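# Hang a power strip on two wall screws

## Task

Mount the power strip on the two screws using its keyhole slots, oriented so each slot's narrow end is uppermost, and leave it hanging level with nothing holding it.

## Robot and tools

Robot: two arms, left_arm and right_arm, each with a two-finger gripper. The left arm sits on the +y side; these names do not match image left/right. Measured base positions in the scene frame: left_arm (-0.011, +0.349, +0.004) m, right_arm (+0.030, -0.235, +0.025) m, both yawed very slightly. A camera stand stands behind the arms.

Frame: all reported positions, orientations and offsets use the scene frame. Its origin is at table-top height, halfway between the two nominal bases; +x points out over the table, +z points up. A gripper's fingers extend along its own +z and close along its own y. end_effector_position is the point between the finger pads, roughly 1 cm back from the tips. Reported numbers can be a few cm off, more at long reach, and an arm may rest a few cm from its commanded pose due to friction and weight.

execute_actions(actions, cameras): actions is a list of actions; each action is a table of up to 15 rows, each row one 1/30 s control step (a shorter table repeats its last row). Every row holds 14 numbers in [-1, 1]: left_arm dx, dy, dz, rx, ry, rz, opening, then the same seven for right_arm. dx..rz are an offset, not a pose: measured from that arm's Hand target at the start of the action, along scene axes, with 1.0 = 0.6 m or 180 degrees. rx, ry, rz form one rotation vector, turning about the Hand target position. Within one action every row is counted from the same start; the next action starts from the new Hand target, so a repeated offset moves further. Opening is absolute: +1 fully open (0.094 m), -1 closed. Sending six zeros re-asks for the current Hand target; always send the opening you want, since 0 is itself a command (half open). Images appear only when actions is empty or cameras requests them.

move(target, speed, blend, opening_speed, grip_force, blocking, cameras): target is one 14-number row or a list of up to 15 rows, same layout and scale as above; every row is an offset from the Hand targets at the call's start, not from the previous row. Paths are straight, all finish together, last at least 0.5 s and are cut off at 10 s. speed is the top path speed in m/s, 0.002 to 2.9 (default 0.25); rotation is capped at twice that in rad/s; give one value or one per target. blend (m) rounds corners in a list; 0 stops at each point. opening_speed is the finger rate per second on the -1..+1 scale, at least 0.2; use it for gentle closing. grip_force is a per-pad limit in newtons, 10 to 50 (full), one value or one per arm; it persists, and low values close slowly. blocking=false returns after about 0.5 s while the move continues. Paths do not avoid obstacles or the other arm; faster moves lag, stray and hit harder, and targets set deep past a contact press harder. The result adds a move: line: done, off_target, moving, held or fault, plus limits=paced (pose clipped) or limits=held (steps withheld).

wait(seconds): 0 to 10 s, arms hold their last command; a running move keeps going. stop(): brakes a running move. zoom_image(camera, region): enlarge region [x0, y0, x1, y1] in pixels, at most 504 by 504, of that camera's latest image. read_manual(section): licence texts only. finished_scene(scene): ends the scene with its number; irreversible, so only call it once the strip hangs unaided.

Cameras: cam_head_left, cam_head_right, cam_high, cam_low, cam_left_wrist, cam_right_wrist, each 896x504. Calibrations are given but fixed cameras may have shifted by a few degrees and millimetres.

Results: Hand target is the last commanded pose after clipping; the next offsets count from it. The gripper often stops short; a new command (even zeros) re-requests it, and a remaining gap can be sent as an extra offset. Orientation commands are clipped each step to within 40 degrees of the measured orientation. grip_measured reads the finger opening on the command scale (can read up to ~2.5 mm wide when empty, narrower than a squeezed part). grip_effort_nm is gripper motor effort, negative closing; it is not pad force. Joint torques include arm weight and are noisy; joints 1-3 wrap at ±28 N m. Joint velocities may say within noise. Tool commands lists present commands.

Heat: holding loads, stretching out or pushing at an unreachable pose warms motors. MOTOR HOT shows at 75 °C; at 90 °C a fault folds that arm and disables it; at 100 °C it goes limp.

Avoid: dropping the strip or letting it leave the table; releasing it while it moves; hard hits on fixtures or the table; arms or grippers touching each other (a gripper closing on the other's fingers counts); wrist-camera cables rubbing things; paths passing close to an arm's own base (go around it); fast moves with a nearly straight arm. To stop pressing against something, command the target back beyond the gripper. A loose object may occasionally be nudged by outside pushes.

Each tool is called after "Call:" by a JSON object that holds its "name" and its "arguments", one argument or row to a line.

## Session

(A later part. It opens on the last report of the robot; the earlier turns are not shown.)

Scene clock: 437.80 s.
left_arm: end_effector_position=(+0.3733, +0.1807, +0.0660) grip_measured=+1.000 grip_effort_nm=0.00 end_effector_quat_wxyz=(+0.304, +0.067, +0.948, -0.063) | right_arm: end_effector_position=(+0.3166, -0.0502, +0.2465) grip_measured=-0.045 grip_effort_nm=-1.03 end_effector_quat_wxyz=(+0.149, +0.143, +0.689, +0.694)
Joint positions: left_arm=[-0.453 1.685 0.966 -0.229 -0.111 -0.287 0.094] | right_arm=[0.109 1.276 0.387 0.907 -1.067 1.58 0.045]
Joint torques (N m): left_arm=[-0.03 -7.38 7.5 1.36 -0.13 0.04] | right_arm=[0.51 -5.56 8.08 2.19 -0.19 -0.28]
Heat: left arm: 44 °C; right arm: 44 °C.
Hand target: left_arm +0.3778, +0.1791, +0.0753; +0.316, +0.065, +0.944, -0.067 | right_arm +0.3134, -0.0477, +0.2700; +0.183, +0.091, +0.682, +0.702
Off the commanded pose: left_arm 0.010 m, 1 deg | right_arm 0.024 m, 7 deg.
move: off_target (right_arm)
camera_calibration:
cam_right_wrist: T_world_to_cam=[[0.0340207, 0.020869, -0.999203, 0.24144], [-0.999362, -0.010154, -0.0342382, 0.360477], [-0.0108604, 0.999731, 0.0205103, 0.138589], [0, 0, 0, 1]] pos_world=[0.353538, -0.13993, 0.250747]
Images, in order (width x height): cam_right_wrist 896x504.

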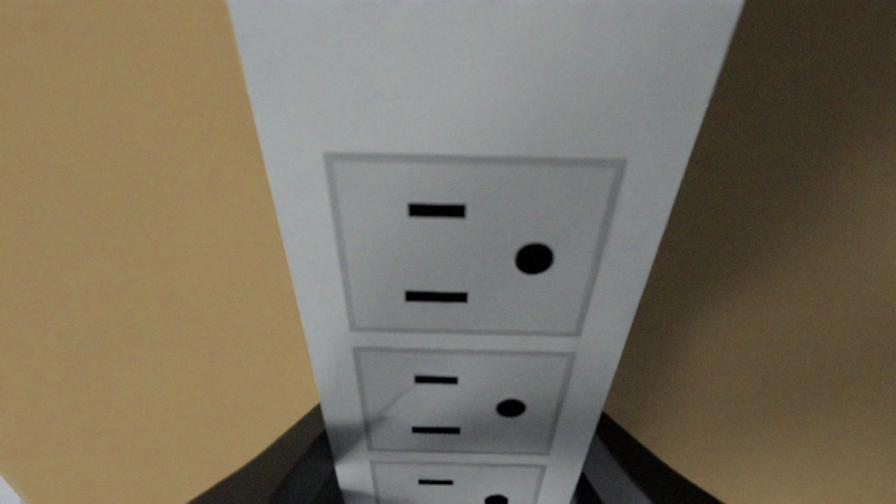

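Call:
{"name": "move", "arguments": {
  "target": [0,0,0,0,0,0,1, 0.0,0.0,0.0358,0.0,0.0,0,-0.5],
  "speed": 0.05,
  "cameras": []
}}

Scene clock: 440.20 s.
left_arm: end_effector_position=(+0.3733, +0.1807, +0.0660) grip_measured=+1.000 grip_effort_nm=0.00 end_effector_quat_wxyz=(+0.304, +0.067, +0.948, -0.063) | right_arm: end_effector_position=(+0.3157, -0.0503, +0.2579) grip_measured=-0.045 grip_effort_nm=-1.03 end_effector_quat_wxyz=(+0.140, +0.152, +0.692, +0.691)
Joint positions: left_arm=[-0.453 1.685 0.966 -0.229 -0.111 -0.287 0.094] | right_arm=[0.109 1.216 0.427 0.779 -1.067 1.579 0.045]
Joint torques (N m): left_arm=[-0.03 -7.36 7.5 1.36 -0.13 0.04] | right_arm=[0.38 -5.96 9.95 2.17 -0.2 -0.28]
Heat: left arm: 44 °C; right arm: 44 °C.
Hand target: left_arm +0.3778, +0.1791, +0.0753; +0.316, +0.065, +0.944, -0.067 | right_arm +0.3134, -0.0477, +0.2915; +0.183, +0.091, +0.682, +0.702
Off the commanded pose: left_arm 0.010 m, 1 deg | right_arm 0.034 m, 9 deg.
move: off_target (right_arm)
No camera images: "cameras" was empty.

Call:
{"name": "move", "arguments": {
  "target": [
    [0,0,0,0,0,0,1, 0.0017,-0.001,-0.0492,-0.0026,-0.0043,0,-0.5],
    [0,0,0,0,0,0,1, 0.0017,-0.001,-0.0027,-0.0026,-0.0043,0,-0.5]
  ],
  "speed": 0.06,
  "cameras": ["cam_right_wrist"]
}}

Scene clock: 445.27 s.
left_arm: end_effector_position=(+0.3733, +0.1807, +0.0660) grip_measured=+1.000 grip_effort_nm=0.00 end_effector_quat_wxyz=(+0.304, +0.067, +0.948, -0.063) | right_arm: end_effector_position=(+0.3166, -0.0502, +0.2564) grip_measured=-0.045 grip_effort_nm=-1.03 end_effector_quat_wxyz=(+0.147, +0.144, +0.695, +0.689)
Joint positions: left_arm=[-0.453 1.685 0.966 -0.229 -0.111 -0.287 0.094] | right_arm=[0.109 1.222 0.428 0.779 -1.067 1.551 0.045]
Joint torques (N m): left_arm=[-0.03 -7.38 7.49 1.36 -0.14 0.03] | right_arm=[-0.13 -6.12 9.91 2.21 -0.33 -0.22]
Heat: left arm: 44 °C; right arm: 44 °C.
Hand target: left_arm +0.3778, +0.1791, +0.0753; +0.316, +0.065, +0.944, -0.067 | right_arm +0.3144, -0.0483, +0.2899; +0.188, +0.085, +0.684, +0.700
Off the commanded pose: left_arm 0.010 m, 1 deg | right_arm 0.034 m, 8 deg.
move: off_target (right_arm)
camera_calibration:
cam_right_wrist: T_world_to_cam=[[0.0267628, 0.00630248, -0.999622, 0.252978], [-0.999584, -0.0105515, -0.0268284, 0.358955], [-0.0107166, 0.999924, 0.00601747, 0.142092], [0, 0, 0, 1]] pos_world=[0.353559, -0.139889, 0.261657]
Images, in order (width x height): cam_right_wrist 896x504.

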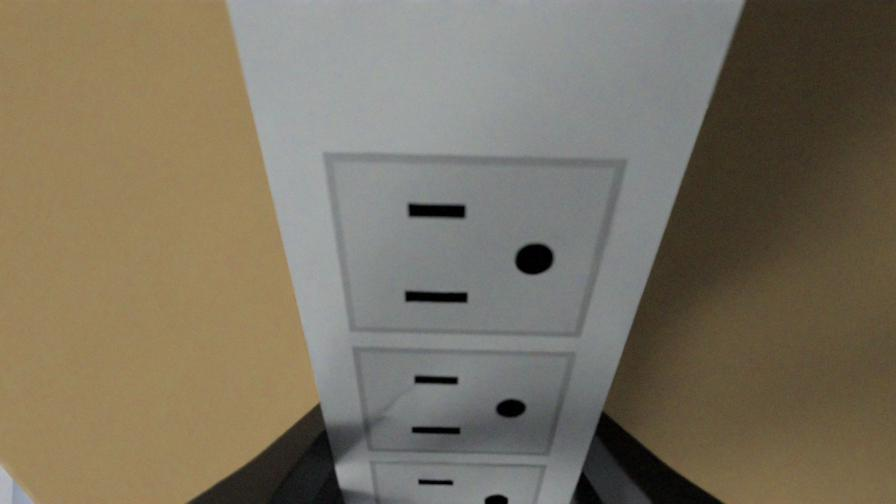

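Call:
{"name": "move", "arguments": {
  "target": [0,0,0,0,0,0,1, 0.0079,0.0117,-0.0142,0.0012,0.0019,0,-0.5],
  "speed": 0.04,
  "cameras": []
}}

Scene clock: 447.40 s.
left_arm: end_effector_position=(+0.3733, +0.1807, +0.0660) grip_measured=+1.000 grip_effort_nm=0.00 end_effector_quat_wxyz=(+0.304, +0.067, +0.948, -0.063) | right_arm: end_effector_position=(+0.3180, -0.0467, +0.2527) grip_measured=-0.045 grip_effort_nm=-1.03 end_effector_quat_wxyz=(+0.144, +0.148, +0.696, +0.688)
Joint positions: left_arm=[-0.453 1.685 0.966 -0.229 -0.111 -0.287 0.094] | right_arm=[0.125 1.238 0.428 0.783 -1.051 1.551 0.045]
Joint torques (N m): left_arm=[-0.03 -7.36 7.5 1.36 -0.13 0.03] | right_arm=[1.21 -3.66 9.39 2.58 -0.14 -0.2]
Heat: left arm: 44 °C; right arm: 43 °C.
Hand target: left_arm +0.3778, +0.1791, +0.0753; +0.316, +0.065, +0.944, -0.067 | right_arm +0.3191, -0.0412, +0.2814; +0.186, +0.088, +0.683, +0.701
Off the commanded pose: left_arm 0.010 m, 1 deg | right_arm 0.029 m, 9 deg.
move: off_target (right_arm)
No camera images: "cameras" was empty.

Call:
{"name": "move", "arguments": {
  "target": [0,0,0,0,0,0,1, -0.0092,-0.0149,0.0,0,0,0,-0.5],
  "speed": 0.06,
  "cameras": []
}}

Call:
{"name": "execute_actions", "arguments": {
  "actions": [
    [[0,0,0,0,0,0,1,0.0029,-0.0018,0.0057,0.0014,0.0023,0,-0.5],[0,0,0,0,0,0,1,0.0053,-0.0032,0.0155,0.0039,0.0063,0,-0.5],[0,0,0,0,0,0,1,0.0068,-0.0042,0.0137,0.0034,0.0056,0,-0.5],[0,0,0,0,0,0,1,0.0071,-0.0043,-0.0048,-0.0012,-0.002,0,-0.5],[0,0,0,0,0,0,1,0.0061,-0.0038,-0.0202,-0.005,-0.0082,0,-0.5],[0,0,0,0,0,0,1,0.0042,-0.0026,-0.0222,-0.0055,-0.009,0,-0.5],[0,0,0,0,0,0,1,0.0015,-0.0009,-0.0095,-0.0024,-0.0039,0,-0.5],[0,0,0,0,0,0,1,-0.0015,0.0009,0.0095,0.0024,0.0039,0,-0.5],[0,0,0,0,0,0,1,-0.0042,0.0026,0.0222,0.0055,0.009,0,-0.5],[0,0,0,0,0,0,1,-0.0061,0.0038,0.0202,0.005,0.0082,0,-0.5],[0,0,0,0,0,0,1,-0.0071,0.0043,0.0048,0.0012,0.002,0,-0.5],[0,0,0,0,0,0,1,-0.0068,0.0042,-0.0137,-0.0034,-0.0056,0,-0.5],[0,0,0,0,0,0,1,-0.0053,0.0032,-0.0232,-0.0058,-0.0095,0,-0.5],[0,0,0,0,0,0,1,-0.0029,0.0018,-0.0173,-0.0043,-0.0071,0,-0.5],[0,0,0,0,0,0,1,0,0,0,0,0,0,-0.5]],
    [[0,0,0,0,0,0,1,0.0027,-0.0017,0.0162,0.004,0.0066,0,-0.5],[0,0,0,0,0,0,1,0.0046,-0.0028,0.0201,0.005,0.0082,0,-0.5],[0,0,0,0,0,0,1,0.0054,-0.0033,0.011,0.0027,0.0045,0,-0.5],[0,0,0,0,0,0,1,0.0052,-0.0032,-0.0036,-0.0009,-0.0014,0,-0.5],[0,0,0,0,0,0,1,0.0041,-0.0025,-0.0135,-0.0033,-0.0055,0,-0.5],[0,0,0,0,0,0,1,0.0025,-0.0015,-0.0133,-0.0033,-0.0054,0,-0.5],[0,0,0,0,0,0,1,0.0008,-0.0005,-0.0051,-0.0013,-0.0021,0,-0.5],[0,0,0,0,0,0,1,-0.0007,0.0004,0.0044,0.0011,0.0018,0,-0.5],[0,0,0,0,0,0,1,-0.0017,0.001,0.0089,0.0022,0.0036,0,-0.5],[0,0,0,0,0,0,1,-0.002,0.0013,0.0067,0.0017,0.0027,0,-0.5],[0,0,0,0,0,0,1,-0.0019,0.0012,0.0013,0.0003,0.0005,0,-0.5],[0,0,0,0,0,0,1,-0.0014,0.0008,-0.0027,-0.0007,-0.0011,0,-0.5],[0,0,0,0,0,0,1,-0.0007,0.0004,-0.0031,-0.0008,-0.0013,0,-0.5],[0,0,0,0,0,0,1,-0.0002,0.0001,-0.0012,-0.0003,-0.0005,0,-0.5],[0,0,0,0,0,0,1,0,0,0,0,0,0,-0.5]]
  ],
  "cameras": ["cam_right_wrist"]
}}

Scene clock: 453.00 s.
left_arm: end_effector_position=(+0.3733, +0.1807, +0.0660) grip_measured=+1.000 grip_effort_nm=0.00 end_effector_quat_wxyz=(+0.304, +0.067, +0.948, -0.063) | right_arm: end_effector_position=(+0.3188, -0.0514, +0.2529) grip_measured=-0.045 grip_effort_nm=-1.03 end_effector_quat_wxyz=(+0.145, +0.148, +0.696, +0.688)
Joint positions: left_arm=[-0.453 1.685 0.966 -0.229 -0.111 -0.287 0.094] | right_arm=[0.103 1.238 0.428 0.784 -1.07 1.551 0.045]
Joint torques (N m): left_arm=[-0.03 -7.36 7.51 1.36 -0.13 0.04] | right_arm=[-0.03 -5.9 7.77 2.52 -0.29 -0.16]
Heat: left arm: 44 °C; right arm: 44 °C.
Hand target: left_arm +0.3778, +0.1791, +0.0753; +0.316, +0.065, +0.944, -0.067 | right_arm +0.3136, -0.0502, +0.2814; +0.186, +0.088, +0.683, +0.701
Off the commanded pose: left_arm 0.010 m, 1 deg | right_arm 0.029 m, 9 deg.
move: off_target (right_arm)
No camera images: "cameras" was empty.

Scene clock: 454.20 s.
left_arm: end_effector_position=(+0.3733, +0.1807, +0.0660) grip_measured=+1.000 grip_effort_nm=0.00 end_effector_quat_wxyz=(+0.304, +0.067, +0.948, -0.063) | right_arm: end_effector_position=(+0.3182, -0.0539, +0.2574) grip_measured=-0.045 grip_effort_nm=-1.03 end_effector_quat_wxyz=(+0.150, +0.144, +0.692, +0.691)
Joint positions: left_arm=[-0.453 1.685 0.966 -0.229 -0.111 -0.287 0.094] | right_arm=[0.093 1.23 0.426 0.802 -1.079 1.561 0.045]
Joint torques (N m): left_arm=[-0.03 -7.38 7.49 1.36 -0.13 0.03] | right_arm=[0.77 -4.83 7.92 2.42 -0.27 -0.21]
Heat: left arm: 44 °C; right arm: 44 °C.
Hand target: left_arm +0.3778, +0.1791, +0.0753; +0.316, +0.065, +0.944, -0.067 | right_arm +0.3136, -0.0502, +0.2813; +0.185, +0.088, +0.683, +0.701
Off the commanded pose: left_arm 0.010 m, 1 deg | right_arm 0.025 m, 8 deg.
camera_calibration:
cam_right_wrist: T_world_to_cam=[[0.031859, 0.0116154, -0.999425, 0.252665], [-0.999471, -0.00617961, -0.0319322, 0.362051], [-0.00654696, 0.999913, 0.0114124, 0.143109], [0, 0, 0, 1]] pos_world=[0.354746, -0.143794, 0.262448]
Images, in order (width x height): cam_right_wrist 896x504.

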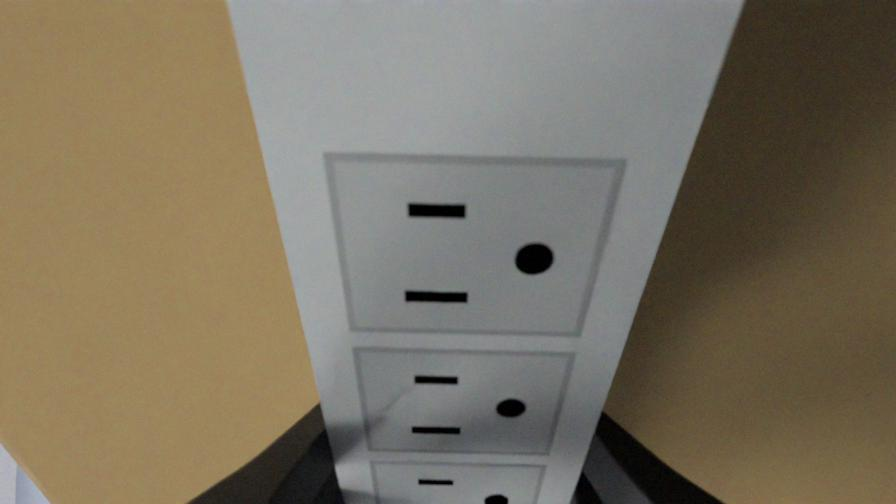

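Call:
{"name": "move", "arguments": {
  "target": [0,0,0,0,0,0,1, 0.0013,0.0114,-0.0015,0.0015,0.0024,0.0,-0.5],
  "speed": 0.06,
  "cameras": []
}}

Call:
{"name": "execute_actions", "arguments": {
  "actions": [
    [[0,0,0,0,0,0,1,0.0029,-0.0018,0.0057,0.0014,0.0023,0,-0.5],[0,0,0,0,0,0,1,0.0053,-0.0032,0.0155,0.0039,0.0063,0,-0.5],[0,0,0,0,0,0,1,0.0068,-0.0042,0.0137,0.0034,0.0056,0,-0.5],[0,0,0,0,0,0,1,0.0071,-0.0043,-0.0048,-0.0012,-0.002,0,-0.5],[0,0,0,0,0,0,1,0.0061,-0.0038,-0.0202,-0.005,-0.0082,0,-0.5],[0,0,0,0,0,0,1,0.0042,-0.0026,-0.0222,-0.0055,-0.009,0,-0.5],[0,0,0,0,0,0,1,0.0015,-0.0009,-0.0095,-0.0024,-0.0039,0,-0.5],[0,0,0,0,0,0,1,-0.0015,0.0009,0.0095,0.0024,0.0039,0,-0.5],[0,0,0,0,0,0,1,-0.0042,0.0026,0.0222,0.0055,0.009,0,-0.5],[0,0,0,0,0,0,1,-0.0061,0.0038,0.0202,0.005,0.0082,0,-0.5],[0,0,0,0,0,0,1,-0.0071,0.0043,0.0048,0.0012,0.002,0,-0.5],[0,0,0,0,0,0,1,-0.0068,0.0042,-0.0137,-0.0034,-0.0056,0,-0.5],[0,0,0,0,0,0,1,-0.0053,0.0032,-0.0232,-0.0058,-0.0095,0,-0.5],[0,0,0,0,0,0,1,-0.0029,0.0018,-0.0173,-0.0043,-0.0071,0,-0.5],[0,0,0,0,0,0,1,0,0,0,0,0,0,-0.5]],
    [[0,0,0,0,0,0,1,0.0027,-0.0017,0.0162,0.004,0.0066,0,-0.5],[0,0,0,0,0,0,1,0.0046,-0.0028,0.0201,0.005,0.0082,0,-0.5],[0,0,0,0,0,0,1,0.0054,-0.0033,0.011,0.0027,0.0045,0,-0.5],[0,0,0,0,0,0,1,0.0052,-0.0032,-0.0036,-0.0009,-0.0014,0,-0.5],[0,0,0,0,0,0,1,0.0041,-0.0025,-0.0135,-0.0033,-0.0055,0,-0.5],[0,0,0,0,0,0,1,0.0025,-0.0015,-0.0133,-0.0033,-0.0054,0,-0.5],[0,0,0,0,0,0,1,0.0008,-0.0005,-0.0051,-0.0013,-0.0021,0,-0.5],[0,0,0,0,0,0,1,-0.0007,0.0004,0.0044,0.0011,0.0018,0,-0.5],[0,0,0,0,0,0,1,-0.0017,0.001,0.0089,0.0022,0.0036,0,-0.5],[0,0,0,0,0,0,1,-0.002,0.0013,0.0067,0.0017,0.0027,0,-0.5],[0,0,0,0,0,0,1,-0.0019,0.0012,0.0013,0.0003,0.0005,0,-0.5],[0,0,0,0,0,0,1,-0.0014,0.0008,-0.0027,-0.0007,-0.0011,0,-0.5],[0,0,0,0,0,0,1,-0.0007,0.0004,-0.0031,-0.0008,-0.0013,0,-0.5],[0,0,0,0,0,0,1,-0.0002,0.0001,-0.0012,-0.0003,-0.0005,0,-0.5],[0,0,0,0,0,0,1,0,0,0,0,0,0,-0.5]]
  ],
  "cameras": ["cam_right_wrist"]
}}

Scene clock: 457.30 s.
left_arm: end_effector_position=(+0.3733, +0.1807, +0.0660) grip_measured=+1.000 grip_effort_nm=0.00 end_effector_quat_wxyz=(+0.304, +0.067, +0.948, -0.063) | right_arm: end_effector_position=(+0.3172, -0.0482, +0.2574) grip_measured=-0.045 grip_effort_nm=-1.03 end_effector_quat_wxyz=(+0.148, +0.144, +0.693, +0.691)
Joint positions: left_arm=[-0.453 1.685 0.966 -0.229 -0.111 -0.287 0.094] | right_arm=[0.118 1.23 0.426 0.802 -1.057 1.563 0.045]
Joint torques (N m): left_arm=[-0.03 -7.36 7.5 1.36 -0.13 0.04] | right_arm=[1.2 -4.22 7.94 2.44 -0.17 -0.21]
Heat: left arm: 44 °C; right arm: 43 °C.
Hand target: left_arm +0.3778, +0.1791, +0.0753; +0.316, +0.065, +0.944, -0.067 | right_arm +0.3144, -0.0433, +0.2804; +0.183, +0.091, +0.682, +0.702
Off the commanded pose: left_arm 0.010 m, 1 deg | right_arm 0.024 m, 7 deg.
move: off_target (right_arm)
No camera images: "cameras" was empty.

Scene clock: 458.50 s.
left_arm: end_effector_position=(+0.3733, +0.1807, +0.0660) grip_measured=+1.000 grip_effort_nm=0.00 end_effector_quat_wxyz=(+0.304, +0.067, +0.948, -0.063) | right_arm: end_effector_position=(+0.3190, -0.0475, +0.2546) grip_measured=-0.045 grip_effort_nm=-1.03 end_effector_quat_wxyz=(+0.146, +0.149, +0.693, +0.690)
Joint positions: left_arm=[-0.453 1.685 0.966 -0.229 -0.111 -0.287 0.094] | right_arm=[0.123 1.24 0.425 0.806 -1.047 1.566 0.045]
Joint torques (N m): left_arm=[-0.03 -7.36 7.5 1.36 -0.13 0.03] | right_arm=[0.96 -5.01 7.86 2.47 -0.22 -0.3]
Heat: left arm: 44 °C; right arm: 44 °C.
Hand target: left_arm +0.3778, +0.1791, +0.0753; +0.316, +0.065, +0.944, -0.067 | right_arm +0.3144, -0.0434, +0.2804; +0.183, +0.091, +0.682, +0.702
Off the commanded pose: left_arm 0.010 m, 1 deg | right_arm 0.027 m, 8 deg.
camera_calibration:
cam_right_wrist: T_world_to_cam=[[0.0197795, 0.0128095, -0.999722, 0.253736], [-0.999794, -0.00422258, -0.0198351, 0.359867], [-0.00447548, 0.999909, 0.0127233, 0.135675], [0, 0, 0, 1]] pos_world=[0.355382, -0.137393, 0.259077]
Images, in order (width x height): cam_right_wrist 896x504.

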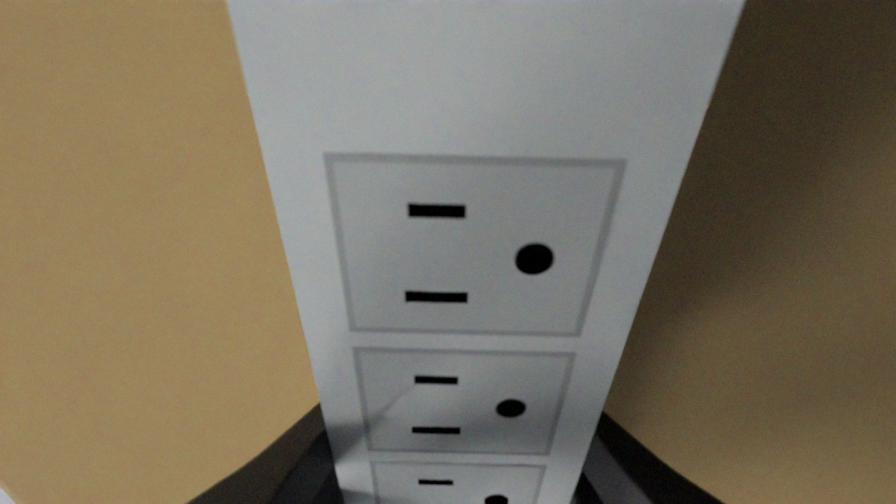

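Call:
{"name": "execute_actions", "arguments": {
  "actions": [
    [[0,0,0,0,0,0,1,0.0029,-0.0005,0.0074,0.0011,0.0017,0,-0.5],[0,0,0,0,0,0,1,0.0054,-0.0007,0.0144,0.0029,0.0047,0,-0.5],[0,0,0,0,0,0,1,0.0071,-0.0005,0.0131,0.0026,0.0042,0,-0.5],[0,0,0,0,0,0,1,0.008,0.0003,-0.0002,-0.0009,-0.0015,0,-0.5],[0,0,0,0,0,0,1,0.0078,0.0017,-0.0112,-0.0038,-0.0061,0,-0.5],[0,0,0,0,0,0,1,0.0069,0.0036,-0.0126,-0.0042,-0.0068,0,-0.5],[0,0,0,0,0,0,1,0.0053,0.0059,-0.0035,-0.0018,-0.0029,0,-0.5],[0,0,0,0,0,0,1,0.0035,0.0083,0.0101,0.0018,0.0029,0,-0.5],[0,0,0,0,0,0,1,0.0018,0.0106,0.0192,0.0042,0.0068,0,-0.5],[0,0,0,0,0,0,1,0.0009,0.0125,0.0178,0.0038,0.0061,0,-0.5],[0,0,0,0,0,0,1,0.0007,0.0139,0.0068,0.0009,0.0015,0,-0.5],[0,0,0,0,0,0,1,0.0016,0.0147,-0.0065,-0.0026,-0.0042,0,-0.5],[0,0,0,0,0,0,1,0.0034,0.0149,-0.0133,-0.0044,-0.0071,0,-0.5],[0,0,0,0,0,0,1,0.0058,0.0147,-0.0091,-0.0033,-0.0053,0,-0.5],[0,0,0,0,0,0,1,0.0087,0.0142,0.0033,0,0,0,-0.5]],
    [[0,0,0,0,0,0,1,0.0026,-0.0008,0.0124,0.0033,0.0053,0,-0.5],[0,0,0,0,0,0,1,0.0049,-0.0015,0.0166,0.0044,0.0071,0,-0.5],[0,0,0,0,0,0,1,0.0064,-0.0016,0.0098,0.0026,0.0042,0,-0.5],[0,0,0,0,0,0,1,0.0071,-0.0012,-0.0035,-0.0009,-0.0015,0,-0.5],[0,0,0,0,0,0,1,0.0066,-0.0002,-0.0145,-0.0038,-0.0061,0,-0.5],[0,0,0,0,0,0,1,0.0055,0.0013,-0.0159,-0.0042,-0.0068,0,-0.5],[0,0,0,0,0,0,1,0.0036,0.0033,-0.0068,-0.0018,-0.0029,0,-0.5],[0,0,0,0,0,0,1,0.0016,0.0053,0.0068,0.0018,0.0029,0,-0.5],[0,0,0,0,0,0,1,-0.0003,0.0072,0.0159,0.0042,0.0068,0,-0.5],[0,0,0,0,0,0,1,-0.0014,0.0087,0.0145,0.0038,0.0061,0,-0.5],[0,0,0,0,0,0,1,-0.0019,0.0098,0.0035,0.0009,0.0015,0,-0.5],[0,0,0,0,0,0,1,-0.0012,0.0101,-0.0098,-0.0026,-0.0042,0,-0.5],[0,0,0,0,0,0,1,0.0003,0.01,-0.0166,-0.0044,-0.0071,0,-0.5],[0,0,0,0,0,0,1,0.0026,0.0094,-0.0124,-0.0033,-0.0053,0,-0.5],[0,0,0,0,0,0,1,0.0052,0.0085,0,0,0,0,-0.5]],
    [[0,0,0,0,0,0,1,0.0022,-0.0014,0.0116,0.003,0.005,0,-0.5],[0,0,0,0,0,0,1,0.0037,-0.0022,0.0144,0.0038,0.0062,0,-0.5],[0,0,0,0,0,0,1,0.0043,-0.0026,0.0079,0.002,0.0034,0,-0.5],[0,0,0,0,0,0,1,0.0042,-0.0026,-0.0026,-0.0007,-0.0011,0,-0.5],[0,0,0,0,0,0,1,0.0033,-0.002,-0.0096,-0.0025,-0.0041,0,-0.5],[0,0,0,0,0,0,1,0.002,-0.0012,-0.0095,-0.0025,-0.0041,0,-0.5],[0,0,0,0,0,0,1,0.0006,-0.0004,-0.0036,-0.001,-0.0016,0,-0.5],[0,0,0,0,0,0,1,-0.0006,0.0003,0.0031,0.0008,0.0014,0,-0.5],[0,0,0,0,0,0,1,-0.0014,0.0008,0.0064,0.0017,0.0027,0,-0.5],[0,0,0,0,0,0,1,-0.0016,0.001,0.0048,0.0013,0.002,0,-0.5],[0,0,0,0,0,0,1,-0.0015,0.001,0.0009,0.0002,0.0004,0,-0.5],[0,0,0,0,0,0,1,-0.0011,0.0006,-0.0019,-0.0005,-0.0008,0,-0.5],[0,0,0,0,0,0,1,-0.0006,0.0003,-0.0022,-0.0006,-0.001,0,-0.5],[0,0,0,0,0,0,1,-0.0002,0.0001,-0.0009,-0.0002,-0.0004,0,-0.5],[0,0,0,0,0,0,1,0,0,0,0,0,0,-0.5]]
  ],
  "cameras": ["cam_right_wrist","cam_high"]
}}

Call:
{"name": "zoom_image", "arguments": {
  "camera": "cam_high",
  "region": [320, 120, 500, 250]
}}

Scene clock: 465.37 s.
left_arm: end_effector_position=(+0.3733, +0.1807, +0.0660) grip_measured=+1.000 grip_effort_nm=0.00 end_effector_quat_wxyz=(+0.304, +0.067, +0.948, -0.063) | right_arm: end_effector_position=(+0.3222, -0.0433, +0.2519) grip_measured=-0.045 grip_effort_nm=-1.03 end_effector_quat_wxyz=(+0.142, +0.155, +0.693, +0.689)
Joint positions: left_arm=[-0.453 1.685 0.966 -0.229 -0.111 -0.287 0.094] | right_arm=[0.141 1.262 0.433 0.81 -1.027 1.572 0.045]
Joint torques (N m): left_arm=[-0.02 -7.36 7.5 1.36 -0.13 0.03] | right_arm=[3.79 -3.92 10.1 2.4 0.04 -0.37]
Heat: left arm: 44 °C; right arm: 44 °C.
Hand target: left_arm +0.3778, +0.1791, +0.0753; +0.316, +0.065, +0.944, -0.067 | right_arm +0.3227, -0.0297, +0.2826; +0.183, +0.091, +0.682, +0.702
Off the commanded pose: left_arm 0.010 m, 1 deg | right_arm 0.033 m, 9 deg.
camera_calibration:
cam_right_wrist: T_world_to_cam=[[0.00510557, 0.013747, -0.999892, 0.255686], [-0.999984, -0.00221811, -0.00513653, 0.359538], [-0.00228848, 0.999903, 0.0137354, 0.130587], [0, 0, 0, 1]] pos_world=[0.358525, -0.133292, 0.255711]
Images, in order (width x height): cam_high 896x504, cam_right_wrist 896x504.

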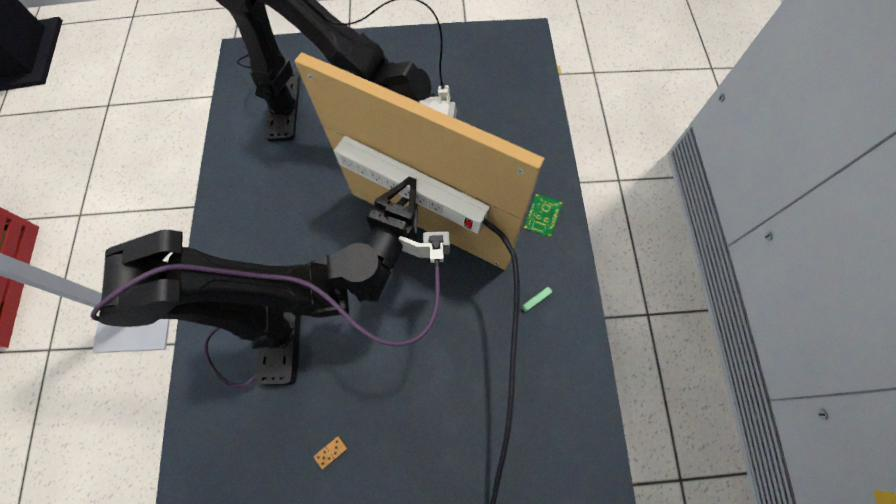

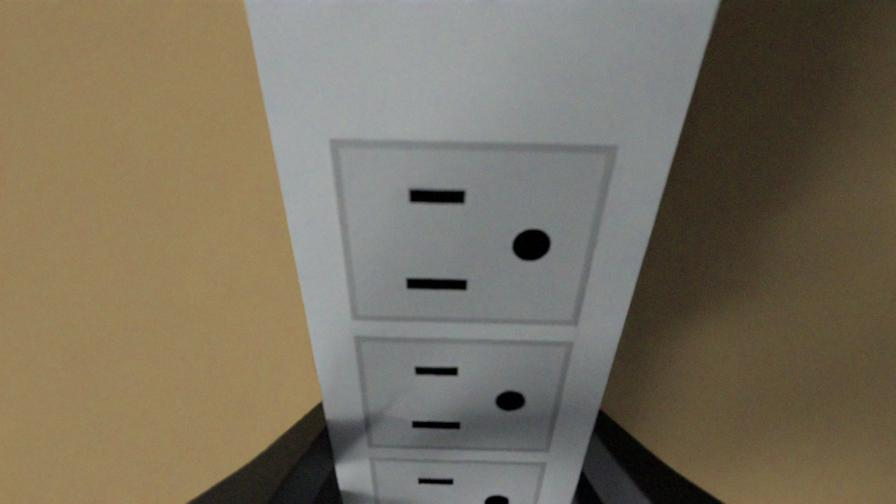

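Scaled by 2.800 from the camera's 896x504 image, which has a finer 1280x720 frame.

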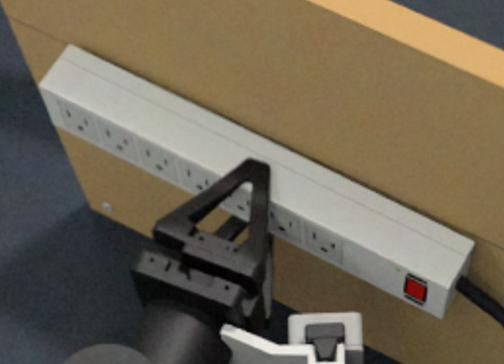

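Call:
{"name": "move", "arguments": {
  "target": [0,0,0,0,0,0,1, -0.0108,-0.0202,-0.0015,0,0,0,-0.5],
  "speed": 0.06,
  "cameras": []
}}

Call:
{"name": "execute_actions", "arguments": {
  "actions": [
    [[0,0,0,0,0,0,1,0.0023,-0.0014,0.0041,0.0011,0.0017,0,-0.5],[0,0,0,0,0,0,1,0.0042,-0.0026,0.0111,0.0029,0.0047,0,-0.5],[0,0,0,0,0,0,1,0.0054,-0.0033,0.0098,0.0026,0.0042,0,-0.5],[0,0,0,0,0,0,1,0.0057,-0.0035,-0.0035,-0.0009,-0.0015,0,-0.5],[0,0,0,0,0,0,1,0.0049,-0.003,-0.0145,-0.0038,-0.0061,0,-0.5],[0,0,0,0,0,0,1,0.0034,-0.0021,-0.0159,-0.0042,-0.0068,0,-0.5],[0,0,0,0,0,0,1,0.0012,-0.0007,-0.0068,-0.0018,-0.0029,0,-0.5],[0,0,0,0,0,0,1,-0.0012,0.0007,0.0068,0.0018,0.0029,0,-0.5],[0,0,0,0,0,0,1,-0.0034,0.0021,0.0159,0.0042,0.0068,0,-0.5],[0,0,0,0,0,0,1,-0.0049,0.003,0.0145,0.0038,0.0061,0,-0.5],[0,0,0,0,0,0,1,-0.0057,0.0035,0.0035,0.0009,0.0015,0,-0.5],[0,0,0,0,0,0,1,-0.0054,0.0033,-0.0098,-0.0026,-0.0042,0,-0.5],[0,0,0,0,0,0,1,-0.0042,0.0026,-0.0166,-0.0044,-0.0071,0,-0.5],[0,0,0,0,0,0,1,-0.0023,0.0014,-0.0124,-0.0033,-0.0053,0,-0.5],[0,0,0,0,0,0,1,0,0,0,0,0,0,-0.5]],
    [[0,0,0,0,0,0,1,0.0022,-0.0014,0.0116,0.003,0.005,0,-0.5],[0,0,0,0,0,0,1,0.0037,-0.0022,0.0144,0.0038,0.0062,0,-0.5],[0,0,0,0,0,0,1,0.0043,-0.0026,0.0079,0.002,0.0034,0,-0.5],[0,0,0,0,0,0,1,0.0042,-0.0026,-0.0026,-0.0007,-0.0011,0,-0.5],[0,0,0,0,0,0,1,0.0033,-0.002,-0.0096,-0.0025,-0.0041,0,-0.5],[0,0,0,0,0,0,1,0.002,-0.0012,-0.0095,-0.0025,-0.0041,0,-0.5],[0,0,0,0,0,0,1,0.0006,-0.0004,-0.0036,-0.001,-0.0016,0,-0.5],[0,0,0,0,0,0,1,-0.0006,0.0003,0.0031,0.0008,0.0014,0,-0.5],[0,0,0,0,0,0,1,-0.0014,0.0008,0.0064,0.0017,0.0027,0,-0.5],[0,0,0,0,0,0,1,-0.0016,0.001,0.0048,0.0013,0.002,0,-0.5],[0,0,0,0,0,0,1,-0.0015,0.001,0.0009,0.0002,0.0004,0,-0.5],[0,0,0,0,0,0,1,-0.0011,0.0006,-0.0019,-0.0005,-0.0008,0,-0.5],[0,0,0,0,0,0,1,-0.0006,0.0003,-0.0022,-0.0006,-0.001,0,-0.5],[0,0,0,0,0,0,1,-0.0002,0.0001,-0.0009,-0.0002,-0.0004,0,-0.5],[0,0,0,0,0,0,1,0,0,0,0,0,0,-0.5]]
  ],
  "cameras": ["cam_right_wrist"]
}}

Scene clock: 469.83 s.
left_arm: end_effector_position=(+0.3733, +0.1807, +0.0660) grip_measured=+1.000 grip_effort_nm=0.00 end_effector_quat_wxyz=(+0.304, +0.067, +0.948, -0.063) | right_arm: end_effector_position=(+0.3214, -0.0440, +0.2519) grip_measured=-0.045 grip_effort_nm=-1.03 end_effector_quat_wxyz=(+0.140, +0.153, +0.694, +0.690)
Joint positions: left_arm=[-0.453 1.685 0.966 -0.229 -0.111 -0.287 0.094] | right_arm=[0.136 1.262 0.433 0.81 -1.038 1.572 0.045]
Joint torques (N m): left_arm=[-0.03 -7.38 7.5 1.36 -0.13 0.04] | right_arm=[0.39 -6.74 8.12 2.37 -0.22 -0.28]
Heat: left arm: 44 °C; right arm: 44 °C.
Hand target: left_arm +0.3778, +0.1791, +0.0753; +0.316, +0.065, +0.944, -0.067 | right_arm +0.3162, -0.0418, +0.2817; +0.183, +0.091, +0.682, +0.702
Off the commanded pose: left_arm 0.010 m, 1 deg | right_arm 0.030 m, 9 deg.
move: off_target (right_arm)
No camera images: "cameras" was empty.

Scene clock: 471.03 s.
left_arm: end_effector_position=(+0.3733, +0.1807, +0.0660) grip_measured=+1.000 grip_effort_nm=0.00 end_effector_quat_wxyz=(+0.304, +0.067, +0.948, -0.063) | right_arm: end_effector_position=(+0.3214, -0.0467, +0.2554) grip_measured=-0.045 grip_effort_nm=-1.03 end_effector_quat_wxyz=(+0.148, +0.153, +0.692, +0.690)
Joint positions: left_arm=[-0.453 1.685 0.966 -0.229 -0.111 -0.287 0.094] | right_arm=[0.128 1.244 0.432 0.802 -1.034 1.569 0.045]
Joint torques (N m): left_arm=[-0.03 -7.36 7.5 1.36 -0.13 0.04] | right_arm=[0.73 -5.15 8.1 2.44 -0.24 -0.32]
Heat: left arm: 44 °C; right arm: 44 °C.
Hand target: left_arm +0.3778, +0.1791, +0.0753; +0.316, +0.065, +0.944, -0.067 | right_arm +0.3163, -0.0418, +0.2816; +0.183, +0.091, +0.682, +0.702
Off the commanded pose: left_arm 0.010 m, 1 deg | right_arm 0.027 m, 8 deg.
camera_calibration:
cam_right_wrist: T_world_to_cam=[[0.0159818, 0.0136729, -0.999779, 0.255792], [-0.999867, 0.00346555, -0.0159358, 0.361762], [0.00324689, 0.999901, 0.0137265, 0.13214], [0, 0, 0, 1]] pos_world=[0.357197, -0.136878, 0.259686]
Images, in order (width x height): cam_right_wrist 896x504.

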